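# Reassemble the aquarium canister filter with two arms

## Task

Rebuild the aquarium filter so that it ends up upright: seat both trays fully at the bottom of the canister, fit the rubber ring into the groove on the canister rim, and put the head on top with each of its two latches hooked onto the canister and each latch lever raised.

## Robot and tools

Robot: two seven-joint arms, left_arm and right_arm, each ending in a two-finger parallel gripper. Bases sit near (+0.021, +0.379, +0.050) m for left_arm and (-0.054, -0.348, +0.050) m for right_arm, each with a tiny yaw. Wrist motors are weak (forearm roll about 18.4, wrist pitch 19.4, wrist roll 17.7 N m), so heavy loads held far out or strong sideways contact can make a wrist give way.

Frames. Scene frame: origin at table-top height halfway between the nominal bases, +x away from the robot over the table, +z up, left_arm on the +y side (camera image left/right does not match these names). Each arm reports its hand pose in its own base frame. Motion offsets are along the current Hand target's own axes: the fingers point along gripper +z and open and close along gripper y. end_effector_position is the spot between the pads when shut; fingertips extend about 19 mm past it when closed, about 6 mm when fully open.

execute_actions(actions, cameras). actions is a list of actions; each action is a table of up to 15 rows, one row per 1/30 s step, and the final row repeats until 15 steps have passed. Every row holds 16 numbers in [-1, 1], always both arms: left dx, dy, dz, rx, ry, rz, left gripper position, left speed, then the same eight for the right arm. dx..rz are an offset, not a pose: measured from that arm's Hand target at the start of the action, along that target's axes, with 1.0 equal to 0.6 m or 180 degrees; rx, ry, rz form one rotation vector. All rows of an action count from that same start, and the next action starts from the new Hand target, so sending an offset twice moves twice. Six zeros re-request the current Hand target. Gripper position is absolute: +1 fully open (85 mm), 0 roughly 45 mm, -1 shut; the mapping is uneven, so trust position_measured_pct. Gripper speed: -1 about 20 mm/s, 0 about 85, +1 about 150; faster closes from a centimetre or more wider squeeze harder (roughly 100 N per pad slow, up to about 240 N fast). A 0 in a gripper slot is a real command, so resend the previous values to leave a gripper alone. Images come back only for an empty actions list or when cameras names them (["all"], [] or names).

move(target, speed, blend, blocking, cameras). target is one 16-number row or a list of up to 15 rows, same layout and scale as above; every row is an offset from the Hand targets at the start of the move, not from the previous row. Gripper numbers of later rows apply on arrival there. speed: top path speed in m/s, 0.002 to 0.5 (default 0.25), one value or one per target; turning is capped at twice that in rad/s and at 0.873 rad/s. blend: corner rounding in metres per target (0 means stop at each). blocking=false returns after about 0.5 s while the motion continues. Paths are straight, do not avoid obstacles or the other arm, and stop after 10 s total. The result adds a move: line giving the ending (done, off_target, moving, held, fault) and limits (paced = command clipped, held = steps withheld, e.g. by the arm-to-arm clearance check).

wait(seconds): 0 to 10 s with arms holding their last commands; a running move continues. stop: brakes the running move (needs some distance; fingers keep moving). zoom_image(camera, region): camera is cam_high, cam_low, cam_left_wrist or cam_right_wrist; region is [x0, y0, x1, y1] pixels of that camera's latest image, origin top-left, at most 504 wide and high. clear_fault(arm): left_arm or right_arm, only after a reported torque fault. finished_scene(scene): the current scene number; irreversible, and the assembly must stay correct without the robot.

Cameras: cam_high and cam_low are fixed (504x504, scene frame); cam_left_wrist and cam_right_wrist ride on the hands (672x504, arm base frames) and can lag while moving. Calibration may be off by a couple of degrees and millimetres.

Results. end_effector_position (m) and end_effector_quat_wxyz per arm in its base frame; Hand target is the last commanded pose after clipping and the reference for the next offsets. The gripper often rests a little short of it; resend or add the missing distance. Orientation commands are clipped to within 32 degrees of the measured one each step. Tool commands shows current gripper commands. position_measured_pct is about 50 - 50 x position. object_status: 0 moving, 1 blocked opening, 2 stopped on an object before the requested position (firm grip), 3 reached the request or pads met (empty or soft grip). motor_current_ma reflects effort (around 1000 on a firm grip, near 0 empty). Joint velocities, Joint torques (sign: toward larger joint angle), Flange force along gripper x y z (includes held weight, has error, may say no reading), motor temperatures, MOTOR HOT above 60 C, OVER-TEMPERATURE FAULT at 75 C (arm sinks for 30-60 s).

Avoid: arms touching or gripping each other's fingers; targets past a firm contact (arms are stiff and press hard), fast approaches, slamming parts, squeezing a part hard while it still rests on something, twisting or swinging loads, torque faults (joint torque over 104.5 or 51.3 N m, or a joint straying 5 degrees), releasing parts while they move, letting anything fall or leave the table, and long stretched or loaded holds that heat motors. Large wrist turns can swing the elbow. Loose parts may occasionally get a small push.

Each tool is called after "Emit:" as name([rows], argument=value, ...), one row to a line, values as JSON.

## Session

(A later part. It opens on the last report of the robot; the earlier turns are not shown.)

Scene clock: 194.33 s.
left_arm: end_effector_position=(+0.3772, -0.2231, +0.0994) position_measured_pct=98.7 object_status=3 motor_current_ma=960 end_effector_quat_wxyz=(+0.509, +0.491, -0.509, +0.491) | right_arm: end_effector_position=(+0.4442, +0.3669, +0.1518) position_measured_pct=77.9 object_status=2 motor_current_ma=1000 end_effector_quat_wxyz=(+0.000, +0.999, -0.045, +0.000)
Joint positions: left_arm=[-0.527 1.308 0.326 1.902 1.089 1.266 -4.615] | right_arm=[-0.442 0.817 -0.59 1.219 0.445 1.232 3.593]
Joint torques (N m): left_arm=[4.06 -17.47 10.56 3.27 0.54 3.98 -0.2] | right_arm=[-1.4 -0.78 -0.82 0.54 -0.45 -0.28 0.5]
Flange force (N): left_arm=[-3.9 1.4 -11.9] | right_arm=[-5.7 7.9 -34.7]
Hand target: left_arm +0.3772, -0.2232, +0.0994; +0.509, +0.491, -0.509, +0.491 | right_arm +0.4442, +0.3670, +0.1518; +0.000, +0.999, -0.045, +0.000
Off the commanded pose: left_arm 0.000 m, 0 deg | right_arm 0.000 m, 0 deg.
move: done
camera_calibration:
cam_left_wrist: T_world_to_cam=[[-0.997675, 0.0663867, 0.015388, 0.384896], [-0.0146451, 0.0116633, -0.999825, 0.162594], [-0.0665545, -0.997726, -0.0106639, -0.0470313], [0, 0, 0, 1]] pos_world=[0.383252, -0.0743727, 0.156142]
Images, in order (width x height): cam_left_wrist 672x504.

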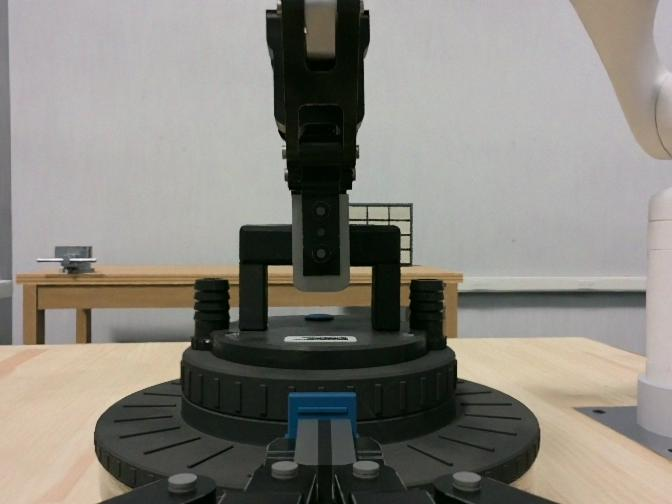

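Emit:
move(target=[0,0,0.0083,0,0,0,-1,0, 0,0,0,0,0,0,-1,-1], speed=0.03, cameras=["cam_left_wrist"])

Emit:
move(target=[0,0,0.0058,0,0,0,-1,0, 0,0,0,0,0,0,-1,-1], speed=0.03, cameras=["cam_left_wrist"])

Emit:
zoom_image(camera="cam_left_wrist", region=[200, 320, 450, 500])

Scene clock: 195.70 s.
left_arm: end_effector_position=(+0.3770, -0.2280, +0.0994) position_measured_pct=98.7 object_status=3 motor_current_ma=960 end_effector_quat_wxyz=(+0.509, +0.491, -0.509, +0.491) | right_arm: end_effector_position=(+0.4441, +0.3669, +0.1517) position_measured_pct=77.9 object_status=2 motor_current_ma=1000 end_effector_quat_wxyz=(+0.000, +0.999, -0.045, +0.000)
Joint positions: left_arm=[-0.519 1.31 0.331 1.906 1.099 1.258 -4.62] | right_arm=[-0.442 0.817 -0.59 1.219 0.445 1.232 3.593]
Joint torques (N m): left_arm=[13.73 -13.58 15.54 6.58 0.04 2.96 -0.15] | right_arm=[-8.04 3.47 -5.07 -6.39 -0.77 -9 0.17]
Flange force (N): left_arm=[0.7 0.2 -36.6] | right_arm=[-16.3 35.4 -47.6]
Hand target: left_arm +0.3770, -0.2281, +0.0994; +0.509, +0.491, -0.509, +0.491 | right_arm +0.4442, +0.3670, +0.1518; +0.000, +0.999, -0.045, +0.000
Off the commanded pose: left_arm 0.000 m, 0 deg | right_arm 0.000 m, 0 deg.
move: done
camera_calibration:
cam_left_wrist: T_world_to_cam=[[-0.997675, 0.0663867, 0.015388, 0.385122], [-0.0146451, 0.0116633, -0.999825, 0.16265], [-0.0665545, -0.997726, -0.0106639, -0.0519268], [0, 0, 0, 1]] pos_world=[0.383152, -0.0792727, 0.156142]
Images, in order (width x height): cam_left_wrist 672x504.

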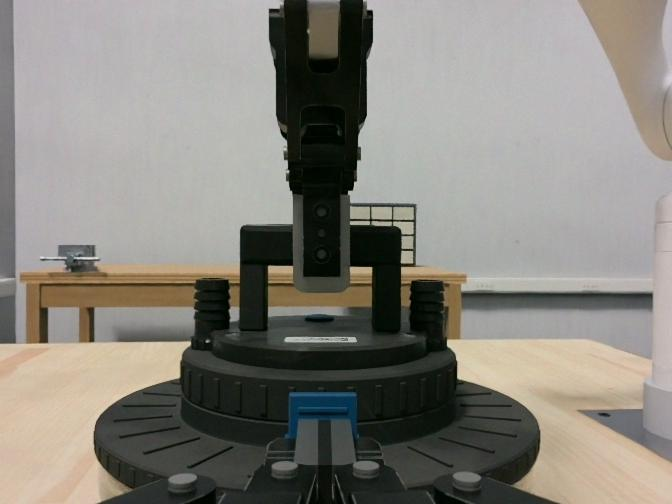

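Scene clock: 196.40 s.
left_arm: end_effector_position=(+0.3769, -0.2316, +0.0994) position_measured_pct=98.7 object_status=3 motor_current_ma=960 end_effector_quat_wxyz=(+0.509, +0.491, -0.509, +0.491) | right_arm: end_effector_position=(+0.4442, +0.3669, +0.1518) position_measured_pct=77.9 object_status=2 motor_current_ma=1000 end_effector_quat_wxyz=(+0.000, +0.999, -0.045, +0.000)
Joint positions: left_arm=[-0.514 1.311 0.335 1.909 1.106 1.253 -4.624] | right_arm=[-0.442 0.817 -0.59 1.219 0.445 1.232 3.593]
Joint torques (N m): left_arm=[20.11 -11.78 19.92 8.8 -0.07 2.95 -0.14] | right_arm=[-14.65 4.34 -10.75 -7.89 -3.11 -12.61 0.17]
Flange force (N): left_arm=[1.1 0.1 -53.4] | right_arm=[-11.9 47.1 -51.3]
Hand target: left_arm +0.3769, -0.2316, +0.0994; +0.509, +0.491, -0.509, +0.491 | right_arm +0.4442, +0.3670, +0.1518; +0.000, +0.999, -0.045, +0.000
Off the commanded pose: left_arm 0.000 m, 0 deg | right_arm 0.000 m, 0 deg.
move: done
camera_calibration:
cam_left_wrist: T_world_to_cam=[[-0.997669, 0.0664862, 0.0153896, 0.38516], [-0.0146455, 0.0116648, -0.999825, 0.162688], [-0.0666541, -0.997719, -0.0106638, -0.0553934], [0, 0, 0, 1]] pos_world=[0.382953, -0.0827726, 0.156142]
Images, in order (width x height): cam_left_wrist 672x504.

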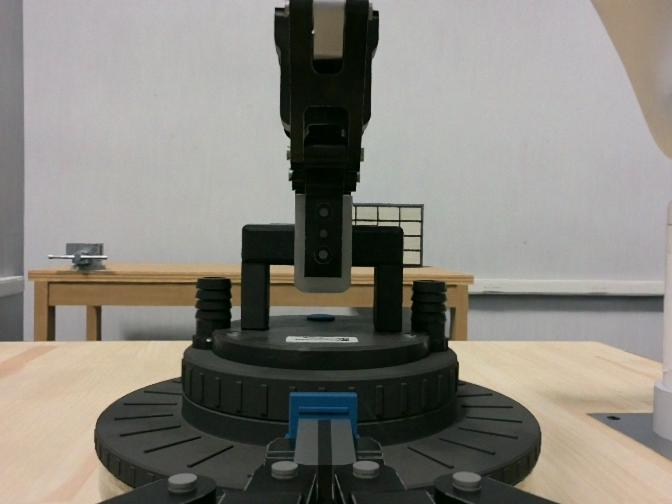

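Scaled by 2.016.

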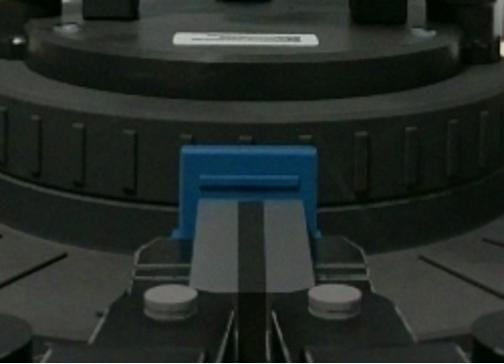

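Emit:
move(target=[0,0,-0.025,0,0,0,-1,0, 0,0,0,0,0,0,-1,-1], speed=0.03, cameras=["cam_left_wrist"])

Emit:
zoom_image(camera="cam_left_wrist", region=[200, 320, 450, 500])

Scene clock: 197.63 s.
left_arm: end_effector_position=(+0.3774, -0.2167, +0.0994) position_measured_pct=98.7 object_status=3 motor_current_ma=960 end_effector_quat_wxyz=(+0.509, +0.491, -0.509, +0.491) | right_arm: end_effector_position=(+0.4441, +0.3670, +0.1518) position_measured_pct=77.9 object_status=2 motor_current_ma=1000 end_effector_quat_wxyz=(+0.000, +0.999, -0.045, +0.000)
Joint positions: left_arm=[-0.537 1.306 0.319 1.896 1.076 1.276 -4.608] | right_arm=[-0.443 0.817 -0.59 1.219 0.445 1.232 3.593]
Joint torques (N m): left_arm=[0.05 -17.94 6.57 1.12 0.46 3.06 -0.19] | right_arm=[-2.77 -2.16 -2 0.44 -0.88 -0.04 0.29]
Flange force (N): left_arm=[-0.6 2.0 -0.9] | right_arm=[-2.9 9.0 -32.0]
Hand target: left_arm +0.3774, -0.2166, +0.0994; +0.509, +0.491, -0.509, +0.491 | right_arm +0.4442, +0.3670, +0.1518; +0.000, +0.999, -0.045, +0.000
Off the commanded pose: left_arm 0.000 m, 0 deg | right_arm 0.000 m, 0 deg.
move: done
camera_calibration:
cam_left_wrist: T_world_to_cam=[[-0.997662, 0.0665859, 0.0153852, 0.384673], [-0.01464, 0.0116659, -0.999825, 0.16252], [-0.0667537, -0.997712, -0.0106638, -0.0404554], [0, 0, 0, 1]] pos_world=[0.383453, -0.0678726, 0.156142]
Images, in order (width x height): cam_left_wrist 672x504.

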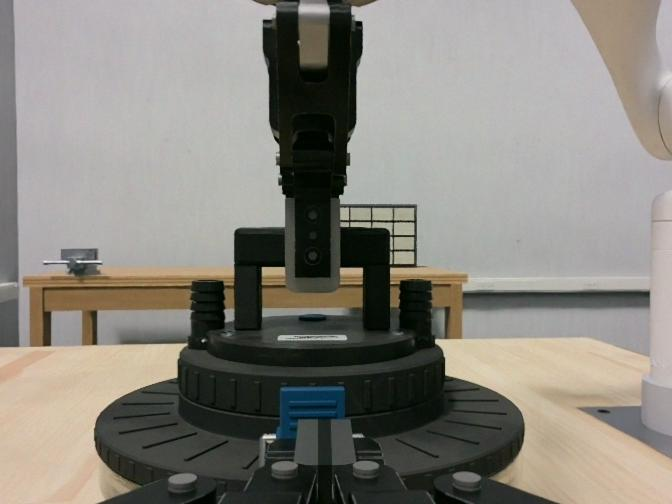

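Scaled by 2.016.

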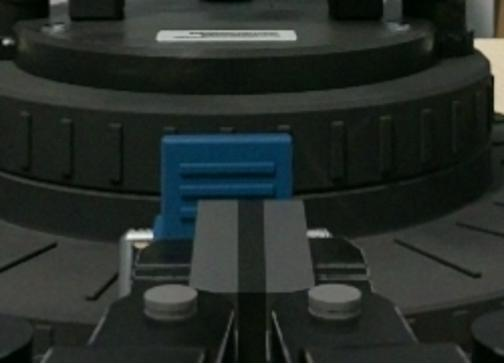

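Emit:
move([
  [0,0,-0.07,0,0,0,-1,0, 0,0,0,0,0,0,-1,-1],
  [-0.075,0,-0.12,0,0,0,-1,0, 0,0,0,0,0,0,-1,-1],
], speed=0.1, blend=0.01, cameras=["cam_left_wrist","cam_right_wrist"])

Emit:
zoom_image(camera="cam_left_wrist", region=[200, 250, 480, 450])

Scene clock: 199.47 s.
left_arm: end_effector_position=(+0.3800, -0.1447, +0.0545) position_measured_pct=98.7 object_status=3 motor_current_ma=960 end_effector_quat_wxyz=(+0.509, +0.491, -0.509, +0.491) | right_arm: end_effector_position=(+0.4442, +0.3670, +0.1518) position_measured_pct=77.9 object_status=2 motor_current_ma=1000 end_effector_quat_wxyz=(+0.000, +0.999, -0.045, +0.000)
Joint positions: left_arm=[-0.63 1.397 0.233 1.74 0.932 1.391 -4.569] | right_arm=[-0.443 0.817 -0.59 1.219 0.445 1.232 3.593]
Joint torques (N m): left_arm=[-0.01 -18.6 5.81 0.77 0.67 3.09 -0.2] | right_arm=[-2.64 -2.42 -1.94 0.31 -0.83 -0.04 0.3]
Flange force (N): left_arm=[0.7 2.8 0.0] | right_arm=[-3.1 8.8 -31.6]
Hand target: left_arm +0.3800, -0.1447, +0.0545; +0.509, +0.491, -0.509, +0.491 | right_arm +0.4442, +0.3670, +0.1518; +0.000, +0.999, -0.045, +0.000
Off the commanded pose: left_arm 0.000 m, 0 deg | right_arm 0.000 m, 0 deg.
move: done
camera_calibration:
cam_left_wrist: T_world_to_cam=[[-0.997669, 0.0664879, 0.015383, 0.383174], [-0.0146455, 0.0115646, -0.999826, 0.116829], [-0.0666542, -0.99772, -0.0105639, 0.0309254], [0, 0, 0, 1]] pos_world=[0.386053, 0.00402741, 0.111241]
cam_right_wrist: T_world_to_cam=[[-0.093441, -0.995599, -0.00722952, 0.408947], [-0.995624, 0.0934284, 0.00205894, 0.463963], [-0.00137443, 0.00739027, -0.999972, 0.292912], [0, 0, 0, 1]] pos_world=[0.500547, 0.361635, 0.294905]
Images, in order (width x height): cam_left_wrist 672x504, cam_right_wrist 672x504.

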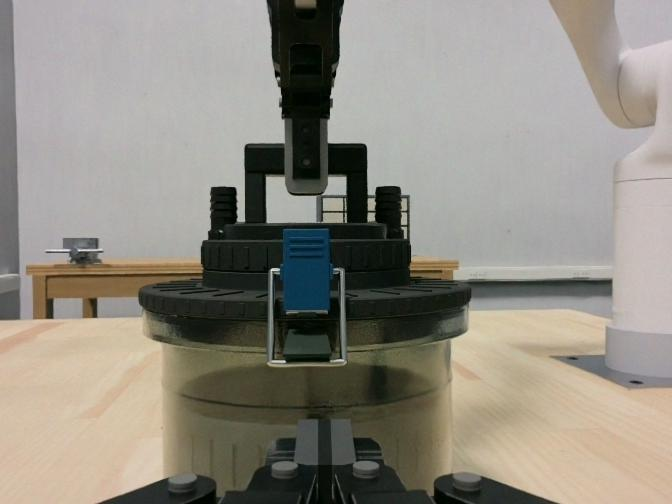

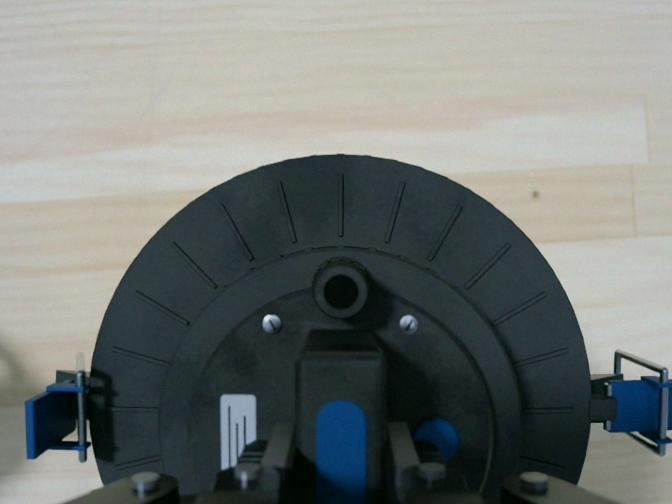

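Scaled by 1.800.

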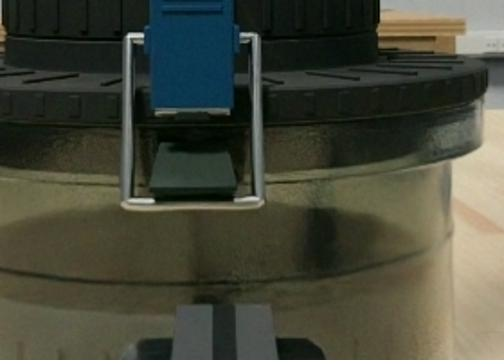

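Emit:
zoom_image(camera="cam_left_wrist", region=[250, 300, 360, 380])

Scaled by 4.582.

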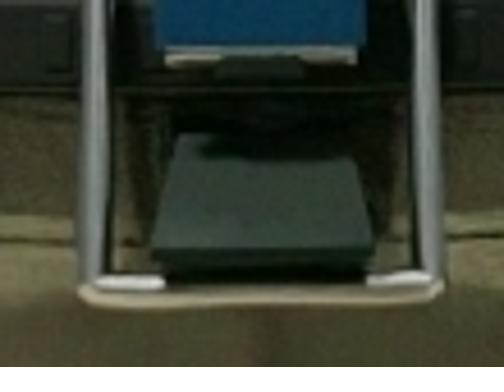

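Emit:
move(target=[0,0,0,0,0,0,-1,0, 0,0,-0.0025,0,0,0,-1,-1], speed=0.02)

Scene clock: 201.40 s.
left_arm: end_effector_position=(+0.3800, -0.1447, +0.0544) position_measured_pct=98.7 object_status=3 motor_current_ma=960 end_effector_quat_wxyz=(+0.509, +0.491, -0.509, +0.491) | right_arm: end_effector_position=(+0.4441, +0.3669, +0.1532) position_measured_pct=77.9 object_status=2 motor_current_ma=1000 end_effector_quat_wxyz=(+0.000, +0.999, -0.045, +0.000)
Joint positions: left_arm=[-0.63 1.397 0.233 1.74 0.932 1.391 -4.569] | right_arm=[-0.443 0.815 -0.59 1.217 0.444 1.235 3.594]
Joint torques (N m): left_arm=[0.03 -18.87 5.75 0.89 0.64 3.01 -0.24] | right_arm=[-1.64 -15.04 -3.82 -6.02 -0.38 -0.24 0.26]
Flange force (N): left_arm=[-0.1 2.2 -0.3] | right_arm=[-4.3 7.6 -9.5]
Hand target: left_arm +0.3800, -0.1447, +0.0544; +0.509, +0.491, -0.509, +0.491 | right_arm +0.4442, +0.3670, +0.1533; +0.000, +0.999, -0.045, +0.000
Off the commanded pose: left_arm 0.000 m, 0 deg | right_arm 0.000 m, 0 deg.
move: done

Emit:
move(target=[0,0,0,0,0,0,-1,0, 0,0,-0.0009,0,0,0,-1,-1], speed=0.02)

Emit:
move(target=[0,0,0,0,0,0,-1,0, 0,0,0,0,0,0,0.1,-1])

Emit:
move([
  [0.25,0,-0.08,0,0,0,-1,0, 0,0,-0.2,0,0,0,0.1,-1],
  [0.43,0,-0.08,0.385,-0.385,-0.385,-1,0, 0.002,0.44,-0.03,0.385,0.385,-0.385,0.1,-1],
], speed=0.3, blend=0.02, cameras=["all"])

Scene clock: 205.87 s.
left_arm: end_effector_position=(+0.3800, -0.1447, +0.0544) position_measured_pct=98.7 object_status=3 motor_current_ma=960 end_effector_quat_wxyz=(+0.509, +0.491, -0.509, +0.491) | right_arm: end_effector_position=(+0.4441, +0.3670, +0.1538) position_measured_pct=77.9 object_status=2 motor_current_ma=1000 end_effector_quat_wxyz=(+0.000, +0.999, -0.045, +0.000)
Joint positions: left_arm=[-0.63 1.397 0.233 1.74 0.932 1.391 -4.569] | right_arm=[-0.443 0.815 -0.59 1.216 0.443 1.237 3.594]
Joint torques (N m): left_arm=[0.02 -19.03 5.86 0.91 0.65 2.99 -0.25] | right_arm=[-0.9 -19.92 -4.27 -8.19 -0.22 -0.24 0.24]
Flange force (N): left_arm=[-0.6 2.1 -0.4] | right_arm=[-4.2 5.7 -1.3]
Hand target: left_arm +0.3800, -0.1447, +0.0544; +0.509, +0.491, -0.509, +0.491 | right_arm +0.4442, +0.3670, +0.1538; +0.000, +0.999, -0.045, +0.000
Off the commanded pose: left_arm 0.000 m, 0 deg | right_arm 0.000 m, 0 deg.
move: done

Scene clock: 207.57 s.
left_arm: end_effector_position=(+0.3800, -0.1447, +0.0544) position_measured_pct=98.7 object_status=3 motor_current_ma=960 end_effector_quat_wxyz=(+0.509, +0.491, -0.509, +0.491) | right_arm: end_effector_position=(+0.4442, +0.3670, +0.1538) position_measured_pct=45.0 object_status=0 motor_current_ma=0 end_effector_quat_wxyz=(+0.000, +0.999, -0.045, +0.000)
Joint positions: left_arm=[-0.63 1.397 0.233 1.74 0.932 1.391 -4.569] | right_arm=[-0.443 0.815 -0.59 1.216 0.443 1.237 3.594]
Joint torques (N m): left_arm=[0 -18.87 5.84 0.94 0.69 3.01 -0.18] | right_arm=[-0.43 -21.37 -4.48 -8.95 -0.38 -0.14 0.41]
Flange force (N): left_arm=[-0.3 2.3 -0.4] | right_arm=[-5.0 5.0 1.7]
Hand target: left_arm +0.3800, -0.1447, +0.0544; +0.509, +0.491, -0.509, +0.491 | right_arm +0.4442, +0.3670, +0.1538; +0.000, +0.999, -0.045, +0.000
Off the commanded pose: left_arm 0.000 m, 0 deg | right_arm 0.000 m, 0 deg.
move: done

Scene clock: 213.27 s.
left_arm: end_effector_position=(+0.3817, -0.0968, +0.3125) position_measured_pct=98.7 object_status=3 motor_current_ma=960 end_effector_quat_wxyz=(+0.000, +1.000, -0.018, +0.000) | right_arm: end_effector_position=(+0.4216, +0.1040, +0.1719) position_measured_pct=45.0 object_status=3 motor_current_ma=0 end_effector_quat_wxyz=(-0.477, +0.522, +0.477, +0.522)
Joint positions: left_arm=[-0.038 0.211 0.281 1.603 -0.06 1.336 -1.356] | right_arm=[1.184 2.091 -1.846 1.797 0.681 1.063 5.882]
Joint torques (N m): left_arm=[0.01 -13.26 1.66 -9.62 0.27 0 -0.19] | right_arm=[-0.58 -13.57 -10.06 2.17 -2.73 -1.34 0.3]
Flange force (N): left_arm=[-0.7 -0.4 2.4] | right_arm=[0.7 -7.8 2.1]
Hand target: left_arm +0.3817, -0.0968, +0.3125; +0.000, +1.000, -0.018, +0.000 | right_arm +0.4216, +0.1040, +0.1719; -0.477, +0.522, +0.477, +0.522
Off the commanded pose: left_arm 0.000 m, 0 deg | right_arm 0.000 m, 0 deg.
move: done
camera_calibration:
cam_left_wrist: T_world_to_cam=[[-0.0201762, -0.999347, 0.029961, -0.103041], [-0.999729, 0.0205143, 0.0110214, 0.435243], [-0.0116289, -0.0297305, -0.99949, 0.463267], [0, 0, 0, 1]] pos_world=[0.438433, -0.0981297, 0.461321]
cam_right_wrist: T_world_to_cam=[[0.996593, -0.0824234, -0.00306715, -0.409999], [-0.00321796, -0.00169695, -0.999993, 0.229846], [0.0824177, 0.996596, -0.0019564, 0.00517941], [0, 0, 0, 1]] pos_world=[0.408915, -0.0385653, 0.228597]

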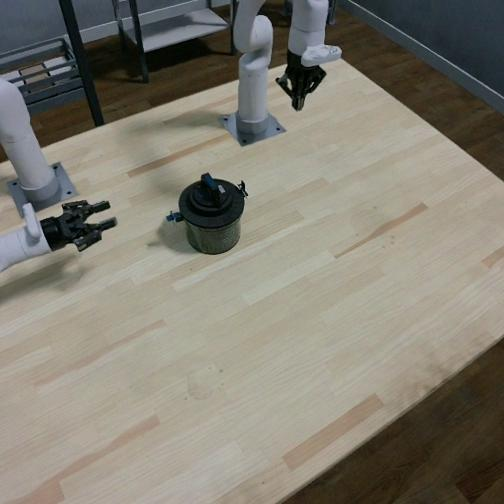

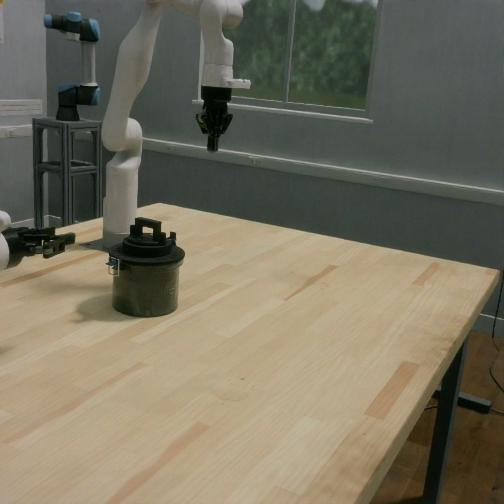

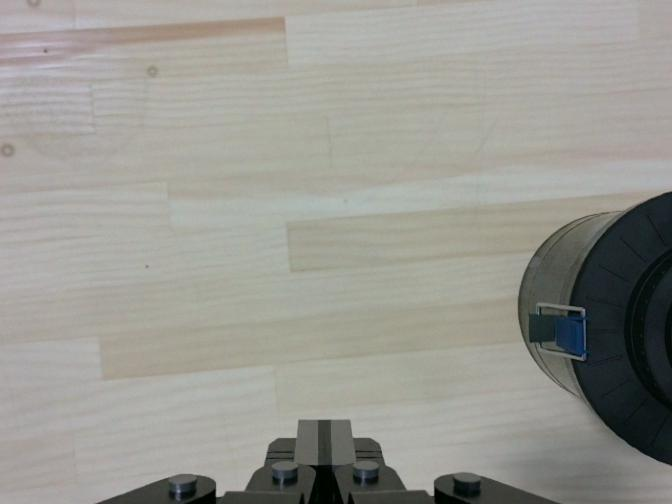

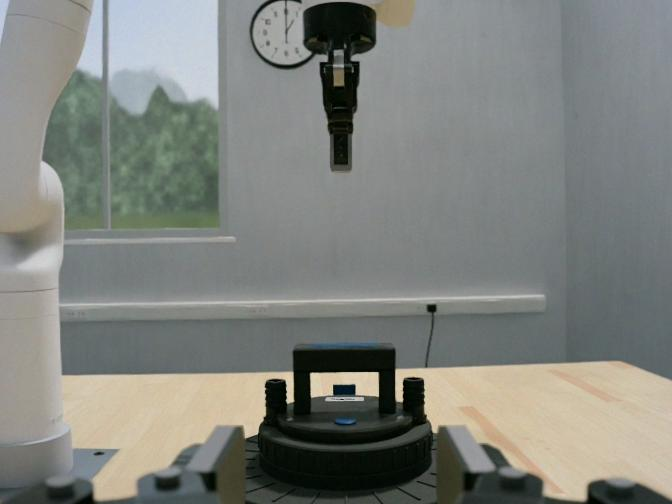

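Emit:
move(target=[0,0.38,0.06,0,0,0,0.1,0, -0.155,0,0,0,0,0,-1,0], speed=0.25, cameras=["all"])

Scene clock: 215.53 s.
left_arm: end_effector_position=(+0.3736, -0.3246, +0.2763) position_measured_pct=45.0 object_status=3 motor_current_ma=0 end_effector_quat_wxyz=(+0.000, +1.000, -0.018, +0.000) | right_arm: end_effector_position=(+0.4216, +0.1040, +0.0789) position_measured_pct=98.7 object_status=3 motor_current_ma=1000 end_effector_quat_wxyz=(-0.477, +0.522, +0.477, +0.522)
Joint positions: left_arm=[0.42 0.486 0.403 1.352 -0.19 1.342 -0.782] | right_arm=[1.218 2.238 -1.748 1.682 0.752 1.159 6.057]
Joint torques (N m): left_arm=[-0.13 -18.61 2.88 -9.59 0.25 -0.03 -0.21] | right_arm=[-0.37 -12.45 -9.36 3.83 -2.97 -0.82 0.42]
Flange force (N): left_arm=[-0.6 0.2 2.8] | right_arm=[3.1 -8.7 2.5]
Hand target: left_arm +0.3736, -0.3246, +0.2763; +0.000, +1.000, -0.018, +0.000 | right_arm +0.4216, +0.1040, +0.0789; -0.477, +0.522, +0.477, +0.522
Off the commanded pose: left_arm 0.000 m, 0 deg | right_arm 0.000 m, 0 deg.
move: done
camera_calibration:
cam_left_wrist: T_world_to_cam=[[-0.0201785, -0.999347, 0.0299611, -0.329774], [-0.999729, 0.0205166, 0.0110214, 0.432217], [-0.0116289, -0.0297305, -0.99949, 0.420318], [0, 0, 0, 1]] pos_world=[0.430333, -0.32593, 0.425221]
cam_right_wrist: T_world_to_cam=[[0.996602, -0.0823163, -0.00306856, -0.410283], [-0.00321909, -0.00169598, -0.999993, 0.136847], [0.0823105, 0.996605, -0.0019552, 0.00504152], [0, 0, 0, 1]] pos_world=[0.408915, -0.0385653, 0.135597]

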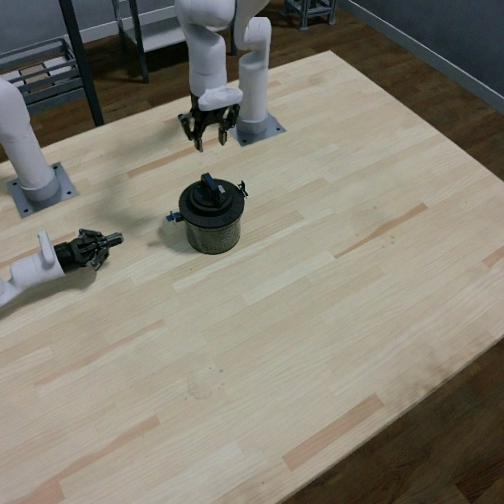

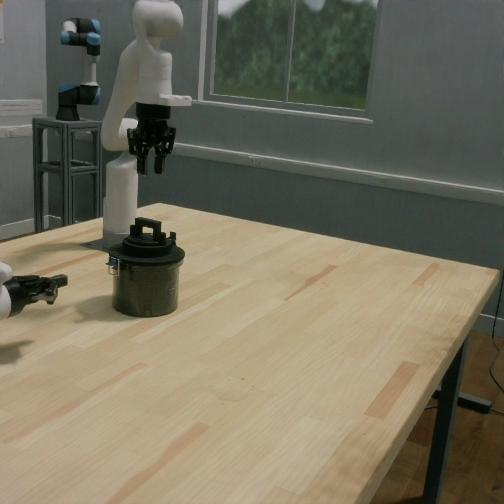

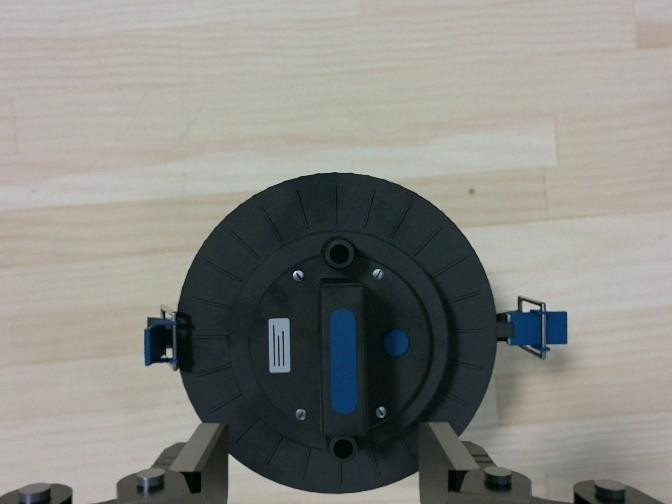

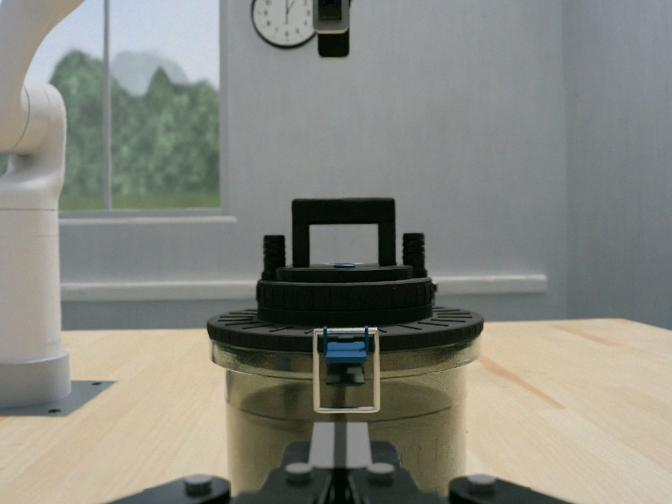

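Emit:
move(target=[0.015,0.0105,0.1,0,0,-0.0083,0.1,0, 0,0,0,0,0,0,-1,0], speed=0.2, cameras=["cam_left_wrist"])

Scene clock: 217.47 s.
left_arm: end_effector_position=(+0.3823, -0.3312, +0.2164) position_measured_pct=45.0 object_status=3 motor_current_ma=0 end_effector_quat_wxyz=(+0.000, +1.000, -0.005, +0.000) | right_arm: end_effector_position=(+0.4216, +0.1040, +0.0789) position_measured_pct=98.7 object_status=3 motor_current_ma=1000 end_effector_quat_wxyz=(-0.477, +0.522, +0.477, +0.522)
Joint positions: left_arm=[0.435 0.557 0.381 1.435 -0.213 1.191 -0.738] | right_arm=[1.218 2.238 -1.748 1.682 0.752 1.159 6.057]
Joint torques (N m): left_arm=[0.05 -19.23 3.03 -9.2 0.37 0.03 -0.14] | right_arm=[-0.37 -12.49 -9.34 3.81 -2.98 -0.81 0.4]
Flange force (N): left_arm=[-1.3 -0.9 2.9] | right_arm=[3.0 -8.8 2.5]
Hand target: left_arm +0.3823, -0.3312, +0.2163; +0.000, +1.000, -0.005, +0.000 | right_arm +0.4216, +0.1040, +0.0789; -0.477, +0.522, +0.477, +0.522
Off the commanded pose: left_arm 0.000 m, 0 deg | right_arm 0.000 m, 0 deg.
move: done
camera_calibration:
cam_left_wrist: T_world_to_cam=[[0.00581788, -0.999535, 0.0299474, -0.344453], [-0.999924, -0.00549045, 0.0110041, 0.433169], [-0.0108346, -0.0300091, -0.999491, 0.359855], [0, 0, 0, 1]] pos_world=[0.439039, -0.331116, 0.365221]
Images, in order (width x height): cam_left_wrist 672x504.

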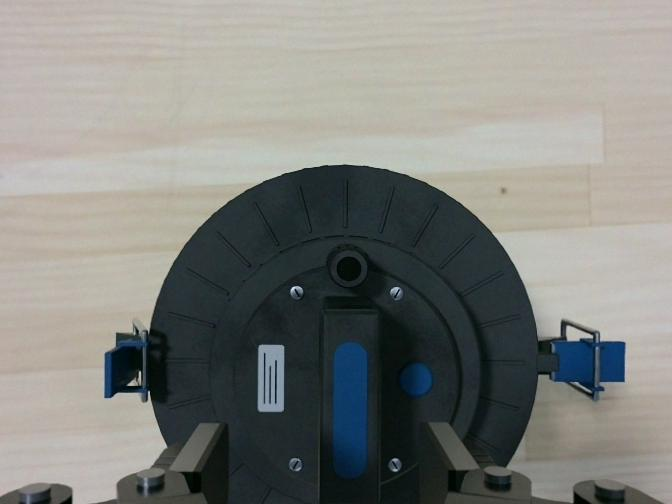

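Emit:
move(target=[0.0075,0.0108,0.0667,0,0,0,0.1,0, 0,0,0,0,0,0,-1,0], speed=0.15, cameras=["cam_left_wrist","cam_right_wrist"])

Scene clock: 219.03 s.
left_arm: end_effector_position=(+0.3867, -0.3377, +0.1764) position_measured_pct=45.0 object_status=3 motor_current_ma=0 end_effector_quat_wxyz=(+0.000, +1.000, -0.005, +0.000) | right_arm: end_effector_position=(+0.4216, +0.1040, +0.0789) position_measured_pct=98.7 object_status=3 motor_current_ma=1000 end_effector_quat_wxyz=(-0.477, +0.522, +0.477, +0.522)
Joint positions: left_arm=[0.45 0.615 0.366 1.473 -0.235 1.098 -0.718] | right_arm=[1.218 2.238 -1.748 1.682 0.752 1.159 6.057]
Joint torques (N m): left_arm=[-0.02 -19.84 3.18 -8.66 0.3 -0.28 -0.18] | right_arm=[-0.4 -12.48 -9.34 3.83 -2.99 -0.82 0.4]
Flange force (N): left_arm=[-0.8 -0.2 1.8] | right_arm=[3.0 -8.8 2.4]
Hand target: left_arm +0.3867, -0.3377, +0.1763; +0.000, +1.000, -0.005, +0.000 | right_arm +0.4216, +0.1040, +0.0789; -0.477, +0.522, +0.477, +0.522
Off the commanded pose: left_arm 0.000 m, 0 deg | right_arm 0.000 m, 0 deg.
move: done
camera_calibration:
cam_left_wrist: T_world_to_cam=[[0.00581788, -0.999535, 0.0299474, -0.349779], [-0.999924, -0.00549045, 0.0110041, 0.438073], [-0.0108346, -0.0300091, -0.999491, 0.319729], [0, 0, 0, 1]] pos_world=[0.443539, -0.337616, 0.325221]
cam_right_wrist: T_world_to_cam=[[0.996602, -0.0823163, -0.00306856, -0.410283], [-0.00321909, -0.00169598, -0.999993, 0.136847], [0.0823105, 0.996605, -0.0019552, 0.00504152], [0, 0, 0, 1]] pos_world=[0.408915, -0.0385653, 0.135597]
Images, in order (width x height): cam_left_wrist 672x504, cam_right_wrist 672x504.

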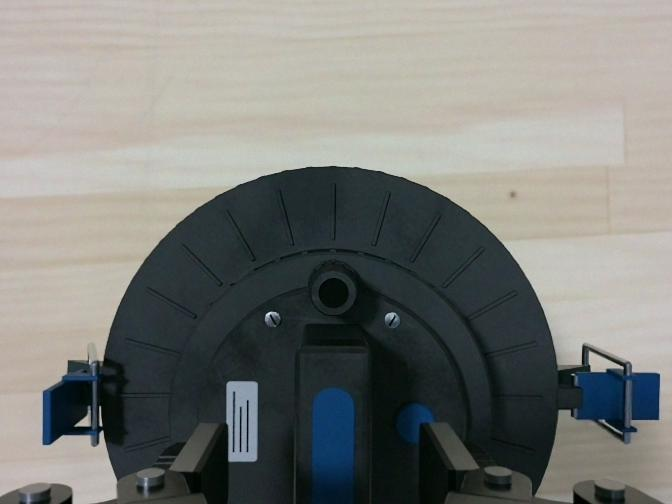

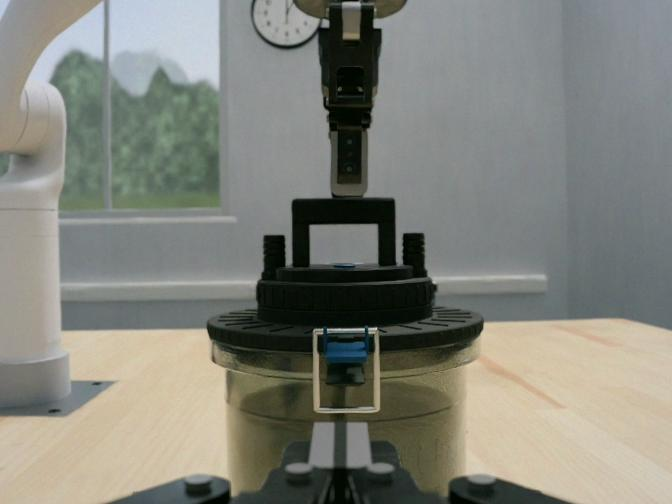

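Emit:
move(target=[-0.005,0.004,0.036,0,0,0,0.1,0, 0,0,0,0,0,0,-1,0], speed=0.1, cameras=["cam_left_wrist","cam_right_wrist"])

Scene clock: 220.60 s.
left_arm: end_effector_position=(+0.3837, -0.3400, +0.1547) position_measured_pct=45.0 object_status=3 motor_current_ma=0 end_effector_quat_wxyz=(+0.000, +1.000, -0.005, +0.000) | right_arm: end_effector_position=(+0.4216, +0.1040, +0.0789) position_measured_pct=98.7 object_status=3 motor_current_ma=1000 end_effector_quat_wxyz=(-0.477, +0.522, +0.477, +0.522)
Joint positions: left_arm=[0.461 0.639 0.358 1.507 -0.245 1.041 -0.702] | right_arm=[1.218 2.238 -1.748 1.682 0.752 1.159 6.057]
Joint torques (N m): left_arm=[0 -19.81 3.11 -8.21 0.26 0.18 -0.18] | right_arm=[-0.41 -12.48 -9.38 3.83 -2.99 -0.79 0.4]
Flange force (N): left_arm=[-1.3 -0.6 2.4] | right_arm=[3.0 -8.9 2.5]
Hand target: left_arm +0.3837, -0.3400, +0.1547; +0.000, +1.000, -0.005, +0.000 | right_arm +0.4216, +0.1040, +0.0789; -0.477, +0.522, +0.477, +0.522
Off the commanded pose: left_arm 0.000 m, 0 deg | right_arm 0.000 m, 0 deg.
move: done
camera_calibration:
cam_left_wrist: T_world_to_cam=[[0.00581561, -0.999535, 0.0299474, -0.351412], [-0.999924, -0.00548818, 0.0110041, 0.435199], [-0.0108346, -0.0300091, -0.999491, 0.298038], [0, 0, 0, 1]] pos_world=[0.440439, -0.339916, 0.303621]
cam_right_wrist: T_world_to_cam=[[0.996602, -0.0823163, -0.00306856, -0.410283], [-0.00321909, -0.00169598, -0.999993, 0.136847], [0.0823105, 0.996605, -0.0019552, 0.00504152], [0, 0, 0, 1]] pos_world=[0.408915, -0.0385653, 0.135597]
Images, in order (width x height): cam_left_wrist 672x504, cam_right_wrist 672x504.

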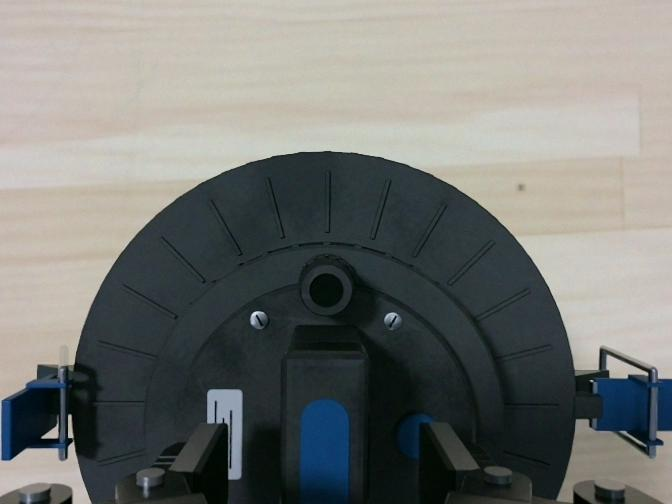

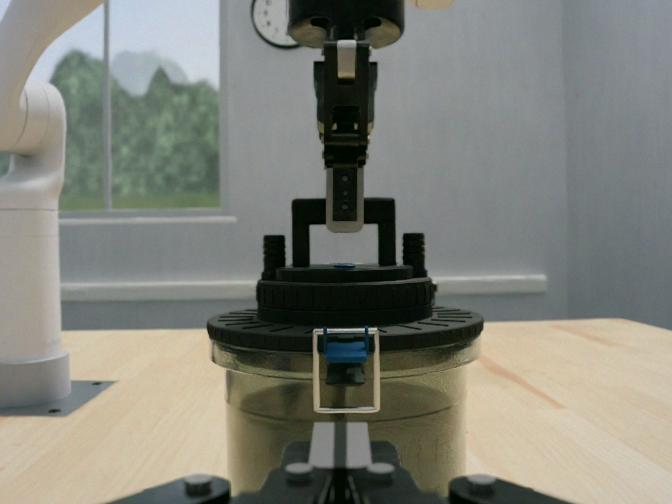

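Emit:
move(target=[0,0,0,0,0,0,-1,-1, 0,0,0,0,0,0,-1,0])

Emit:
move(target=[0,0,0.0015,0,0,0,-1,-1, -0.02,0.0045,0.158,0,0,0,-1,0], speed=0.1, cameras=["cam_right_wrist"])

Emit:
zoom_image(camera="cam_right_wrist", region=[200, 290, 480, 490])

Scene clock: 223.37 s.
left_arm: end_effector_position=(+0.3837, -0.3401, +0.1547) position_measured_pct=77.9 object_status=0 motor_current_ma=1000 end_effector_quat_wxyz=(+0.000, +1.000, -0.005, +0.000) | right_arm: end_effector_position=(+0.4216, +0.1040, +0.0789) position_measured_pct=98.7 object_status=3 motor_current_ma=1000 end_effector_quat_wxyz=(-0.477, +0.522, +0.477, +0.522)
Joint positions: left_arm=[0.461 0.639 0.358 1.507 -0.245 1.04 -0.702] | right_arm=[1.218 2.238 -1.748 1.682 0.752 1.159 6.057]
Joint torques (N m): left_arm=[-0.32 -18.66 2.63 -7.6 0.14 0.21 -0.1] | right_arm=[-0.38 -12.48 -9.35 3.83 -2.98 -0.79 0.41]
Flange force (N): left_arm=[-1.5 -0.2 0.0] | right_arm=[3.1 -8.8 2.5]
Hand target: left_arm +0.3837, -0.3401, +0.1547; +0.000, +1.000, -0.005, +0.000 | right_arm +0.4216, +0.1040, +0.0789; -0.477, +0.522, +0.477, +0.522
Off the commanded pose: left_arm 0.000 m, 0 deg | right_arm 0.000 m, 0 deg.
move: done

Scene clock: 224.77 s.
left_arm: end_effector_position=(+0.3837, -0.3400, +0.1538) position_measured_pct=77.9 object_status=2 motor_current_ma=1000 end_effector_quat_wxyz=(+0.000, +1.000, -0.005, +0.000) | right_arm: end_effector_position=(+0.4328, +0.1981, +0.0669) position_measured_pct=98.7 object_status=3 motor_current_ma=1000 end_effector_quat_wxyz=(-0.477, +0.522, +0.477, +0.522)
Joint positions: left_arm=[0.461 0.64 0.358 1.508 -0.246 1.038 -0.701] | right_arm=[1.058 2.247 -1.662 1.743 0.804 0.903 6.056]
Joint torques (N m): left_arm=[-0.57 -11.06 1.41 -4.82 -0.01 -0.97 -0.09] | right_arm=[-0.5 -11.73 -9.57 4.37 -2.64 -0.91 0.39]
Flange force (N): left_arm=[-3.8 -1.6 -16.7] | right_arm=[3.5 -9.7 0.3]
Hand target: left_arm +0.3837, -0.3400, +0.1538; +0.000, +1.000, -0.005, +0.000 | right_arm +0.4328, +0.1981, +0.0669; -0.477, +0.522, +0.477, +0.522
Off the commanded pose: left_arm 0.000 m, 0 deg | right_arm 0.000 m, 0 deg.
joint sent to its limit (right arm) — joint 2 (shoulder), upper limit. The joint targets still meet the commanded pose.
move: done
camera_calibration:
cam_right_wrist: T_world_to_cam=[[0.996601, -0.0823228, -0.00296877, -0.413748], [-0.00311972, -0.00170507, -0.999994, 0.125001], [0.0823172, 0.996604, -0.0019561, -0.089687], [0, 0, 0, 1]] pos_world=[0.420115, 0.0555347, 0.123597]
Images, in order (width x height): cam_right_wrist 672x504.

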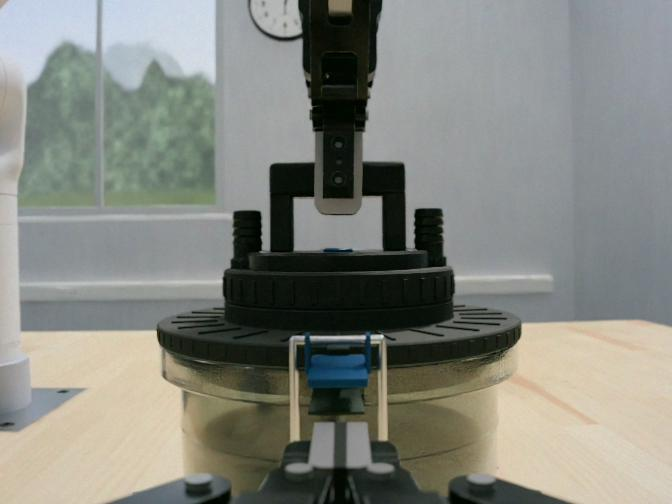

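Scaled by 1.800.

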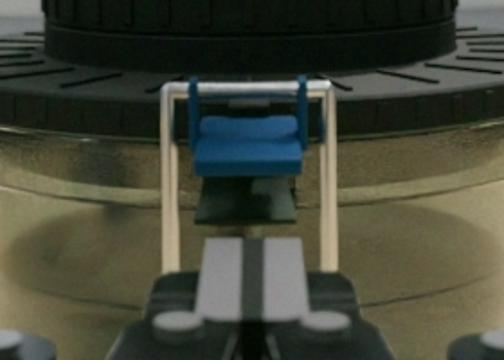

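Emit:
move(target=[0,0,0,0,0,0,-1,-1, -0.009,-0.0013,0.035,0,0,0,-1,0], speed=0.06, cameras=["cam_right_wrist"])

Emit:
zoom_image(camera="cam_right_wrist", region=[200, 290, 480, 490])

Scene clock: 227.17 s.
left_arm: end_effector_position=(+0.3837, -0.3400, +0.1538) position_measured_pct=77.9 object_status=2 motor_current_ma=1000 end_effector_quat_wxyz=(+0.000, +1.000, -0.005, +0.000) | right_arm: end_effector_position=(+0.4339, +0.2191, +0.0615) position_measured_pct=98.7 object_status=3 motor_current_ma=1000 end_effector_quat_wxyz=(-0.477, +0.522, +0.477, +0.522)
Joint positions: left_arm=[0.461 0.64 0.358 1.508 -0.246 1.038 -0.701] | right_arm=[1.019 2.247 -1.637 1.746 0.807 0.844 6.067]
Joint torques (N m): left_arm=[-0.43 -11.07 1.39 -4.86 0.03 -0.95 0] | right_arm=[-0.3 -11.59 -9.53 4.51 -2.51 -1.03 0.37]
Flange force (N): left_arm=[-3.7 -2.1 -16.6] | right_arm=[3.8 -8.9 -0.1]
Hand target: left_arm +0.3837, -0.3400, +0.1538; +0.000, +1.000, -0.005, +0.000 | right_arm +0.4339, +0.2191, +0.0615; -0.477, +0.522, +0.477, +0.522
Off the commanded pose: left_arm 0.000 m, 0 deg | right_arm 0.000 m, 0 deg.
joint sent to its limit (right arm) — joint 2 (shoulder), upper limit. The joint targets still meet the commanded pose.
move: done
camera_calibration:
cam_right_wrist: T_world_to_cam=[[0.996601, -0.0823241, -0.00306845, -0.413219], [-0.0032191, -0.00169727, -0.999993, 0.119682], [0.0823183, 0.996604, -0.00195651, -0.110725], [0, 0, 0, 1]] pos_world=[0.421315, 0.0765347, 0.118197]
Images, in order (width x height): cam_right_wrist 672x504.

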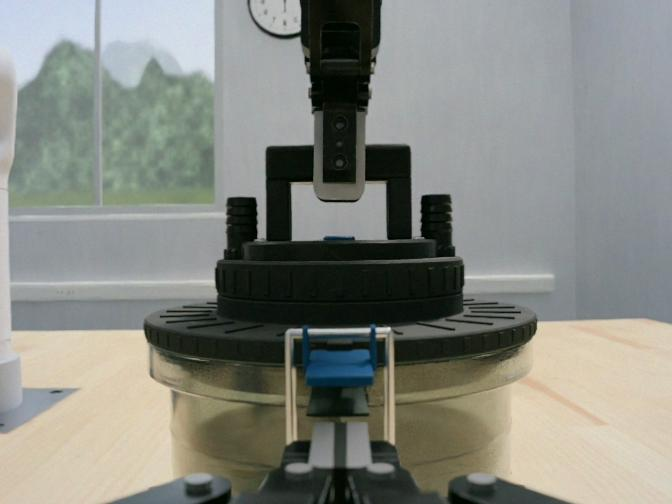

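Scaled by 1.800.

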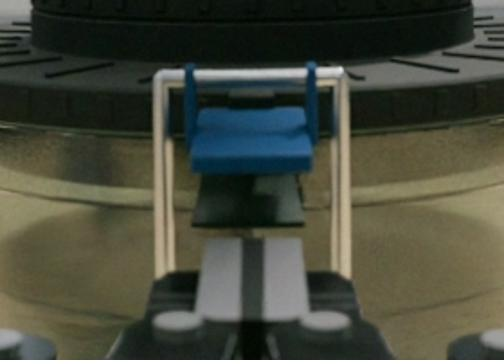

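Emit:
move(target=[0,0,0,0,0,0,-1,-1, -0.0045,-0.0003,0.0217,0,0,0,-1,0], speed=0.03, cameras=["cam_right_wrist"])

Emit:
zoom_image(camera="cam_right_wrist", region=[200, 290, 480, 490])

Scene clock: 228.70 s.
left_arm: end_effector_position=(+0.3837, -0.3400, +0.1538) position_measured_pct=77.9 object_status=2 motor_current_ma=1000 end_effector_quat_wxyz=(+0.000, +1.000, -0.005, +0.000) | right_arm: end_effector_position=(+0.4349, +0.2321, +0.0588) position_measured_pct=98.7 object_status=3 motor_current_ma=1000 end_effector_quat_wxyz=(-0.477, +0.522, +0.477, +0.522)
Joint positions: left_arm=[0.461 0.64 0.358 1.508 -0.246 1.038 -0.701] | right_arm=[0.992 2.247 -1.625 1.747 0.81 0.809 6.072]
Joint torques (N m): left_arm=[-0.44 -11 1.37 -4.9 0.01 -0.99 -0.08] | right_arm=[-0.48 -11.6 -9.77 4.55 -2.45 -0.91 0.42]
Flange force (N): left_arm=[-4.0 -2.1 -16.8] | right_arm=[4.0 -10.1 -0.5]
Hand target: left_arm +0.3837, -0.3400, +0.1538; +0.000, +1.000, -0.005, +0.000 | right_arm +0.4349, +0.2321, +0.0588; -0.477, +0.522, +0.477, +0.522
Off the commanded pose: left_arm 0.000 m, 0 deg | right_arm 0.000 m, 0 deg.
joint sent to its limit (right arm) — joint 2 (shoulder), upper limit. The joint targets still meet the commanded pose.
move: done
camera_calibration:
cam_right_wrist: T_world_to_cam=[[0.996602, -0.082315, -0.00296887, -0.413067], [-0.0031197, -0.00170378, -0.999994, 0.116966], [0.0823094, 0.996605, -0.00195479, -0.123757], [0, 0, 0, 1]] pos_world=[0.422215, 0.0895347, 0.115497]
Images, in order (width x height): cam_right_wrist 672x504.

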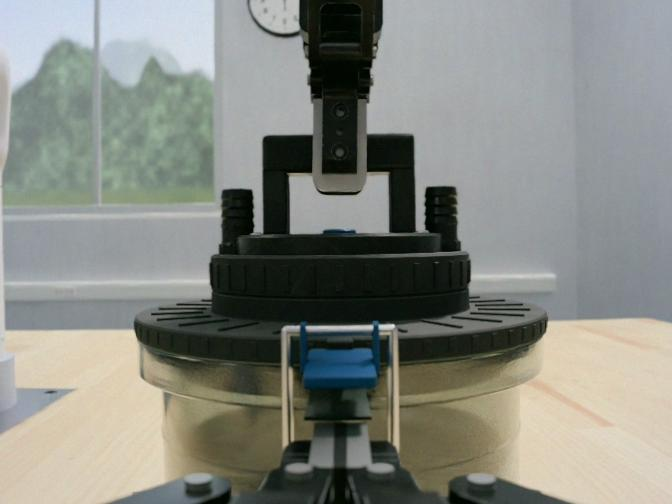

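Scaled by 1.800.

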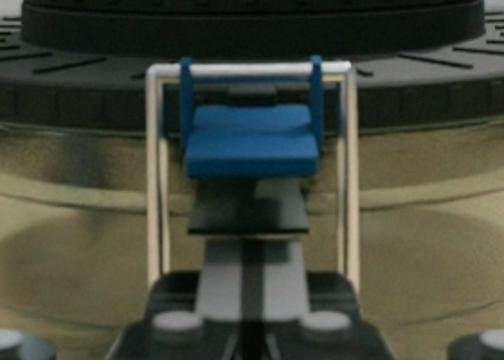

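Emit:
move([
  [0,0,0,0,0,0,-1,-1, 0,0,0.01,0,0,0,-1,0],
  [0,0,0,0,0,0,-1,-1, 0.018,0,0.007,0,0,0,-1,0],
], speed=0.03, cameras=["cam_right_wrist"])

Emit:
zoom_image(camera="cam_right_wrist", region=[200, 290, 480, 490])

Scene clock: 230.67 s.
left_arm: end_effector_position=(+0.3837, -0.3400, +0.1538) position_measured_pct=77.9 object_status=2 motor_current_ma=1000 end_effector_quat_wxyz=(+0.000, +1.000, -0.005, +0.000) | right_arm: end_effector_position=(+0.4353, +0.2363, +0.0695) position_measured_pct=98.7 object_status=3 motor_current_ma=1000 end_effector_quat_wxyz=(-0.477, +0.522, +0.477, +0.522)
Joint positions: left_arm=[0.461 0.64 0.358 1.508 -0.246 1.038 -0.701] | right_arm=[0.979 2.228 -1.631 1.767 0.81 0.783 6.046]
Joint torques (N m): left_arm=[-0.42 -10.97 1.41 -4.95 -0.02 -0.97 -0.08] | right_arm=[-0.26 -11.69 -10.4 4.58 -2.69 -0.95 0.38]
Flange force (N): left_arm=[-4.1 -2.3 -16.7] | right_arm=[3.1 -10.2 0.4]
Hand target: left_arm +0.3837, -0.3400, +0.1538; +0.000, +1.000, -0.005, +0.000 | right_arm +0.4353, +0.2363, +0.0696; -0.477, +0.522, +0.477, +0.522
Off the commanded pose: left_arm 0.000 m, 0 deg | right_arm 0.000 m, 0 deg.
move: done
camera_calibration:
cam_right_wrist: T_world_to_cam=[[0.99661, -0.0822169, -0.00306986, -0.413088], [-0.00322023, -0.0016963, -0.999993, 0.127716], [0.0822112, 0.996613, -0.00195531, -0.127914], [0, 0, 0, 1]] pos_world=[0.422614, 0.0937346, 0.126197]
Images, in order (width x height): cam_right_wrist 672x504.

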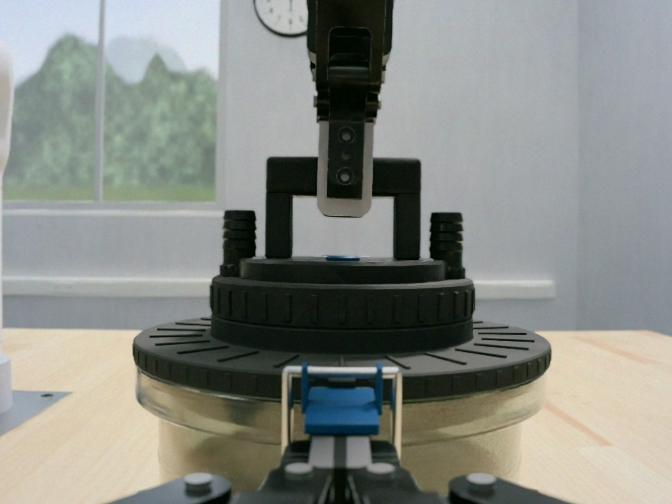

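Scaled by 1.800.

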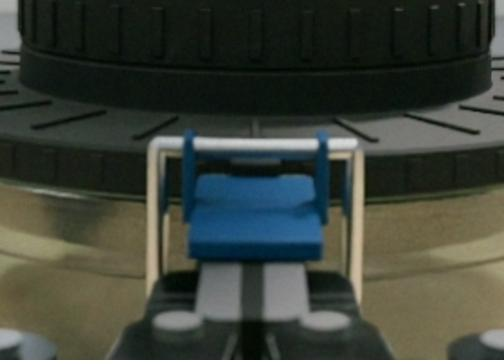

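Emit:
move(target=[0,0,0,0,0,0,-1,-1, 0.0133,0.0008,0.001,0,0,0,-1,0], speed=0.03, cameras=["cam_right_wrist"])

Emit:
zoom_image(camera="cam_right_wrist", region=[200, 300, 480, 500])

Scene clock: 231.90 s.
left_arm: end_effector_position=(+0.3837, -0.3400, +0.1538) position_measured_pct=77.9 object_status=2 motor_current_ma=1000 end_effector_quat_wxyz=(+0.000, +1.000, -0.005, +0.000) | right_arm: end_effector_position=(+0.4358, +0.2368, +0.0775) position_measured_pct=98.7 object_status=3 motor_current_ma=1000 end_effector_quat_wxyz=(-0.477, +0.522, +0.477, +0.522)
Joint positions: left_arm=[0.461 0.64 0.358 1.508 -0.246 1.038 -0.701] | right_arm=[0.974 2.213 -1.638 1.778 0.808 0.772 6.029]
Joint torques (N m): left_arm=[-0.43 -10.88 1.43 -4.93 -0.03 -1.05 0.03] | right_arm=[-0.28 -11.75 -11.06 4.6 -2.85 -1.24 0.31]
Flange force (N): left_arm=[-4.0 -2.4 -17.1] | right_arm=[1.9 -10.4 0.0]
Hand target: left_arm +0.3837, -0.3400, +0.1538; +0.000, +1.000, -0.005, +0.000 | right_arm +0.4358, +0.2368, +0.0776; -0.477, +0.522, +0.477, +0.522
Off the commanded pose: left_arm 0.000 m, 0 deg | right_arm 0.000 m, 0 deg.
move: done
camera_calibration:
cam_right_wrist: T_world_to_cam=[[0.996602, -0.082315, -0.00296887, -0.413513], [-0.0031197, -0.00170378, -0.999994, 0.135676], [0.0823094, 0.996605, -0.00195479, -0.128578], [0, 0, 0, 1]] pos_world=[0.423115, 0.0943347, 0.134197]
Images, in order (width x height): cam_right_wrist 672x504.

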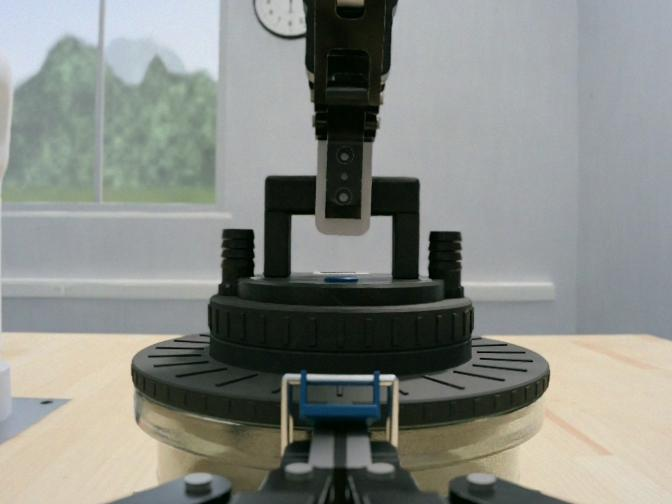

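Scaled by 1.800.

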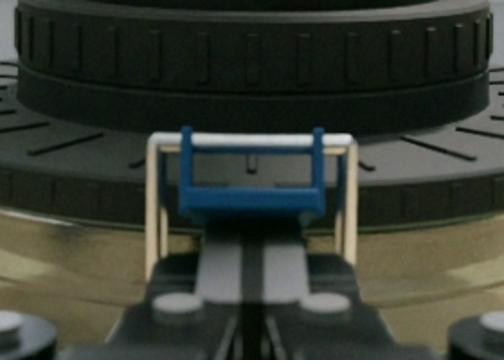

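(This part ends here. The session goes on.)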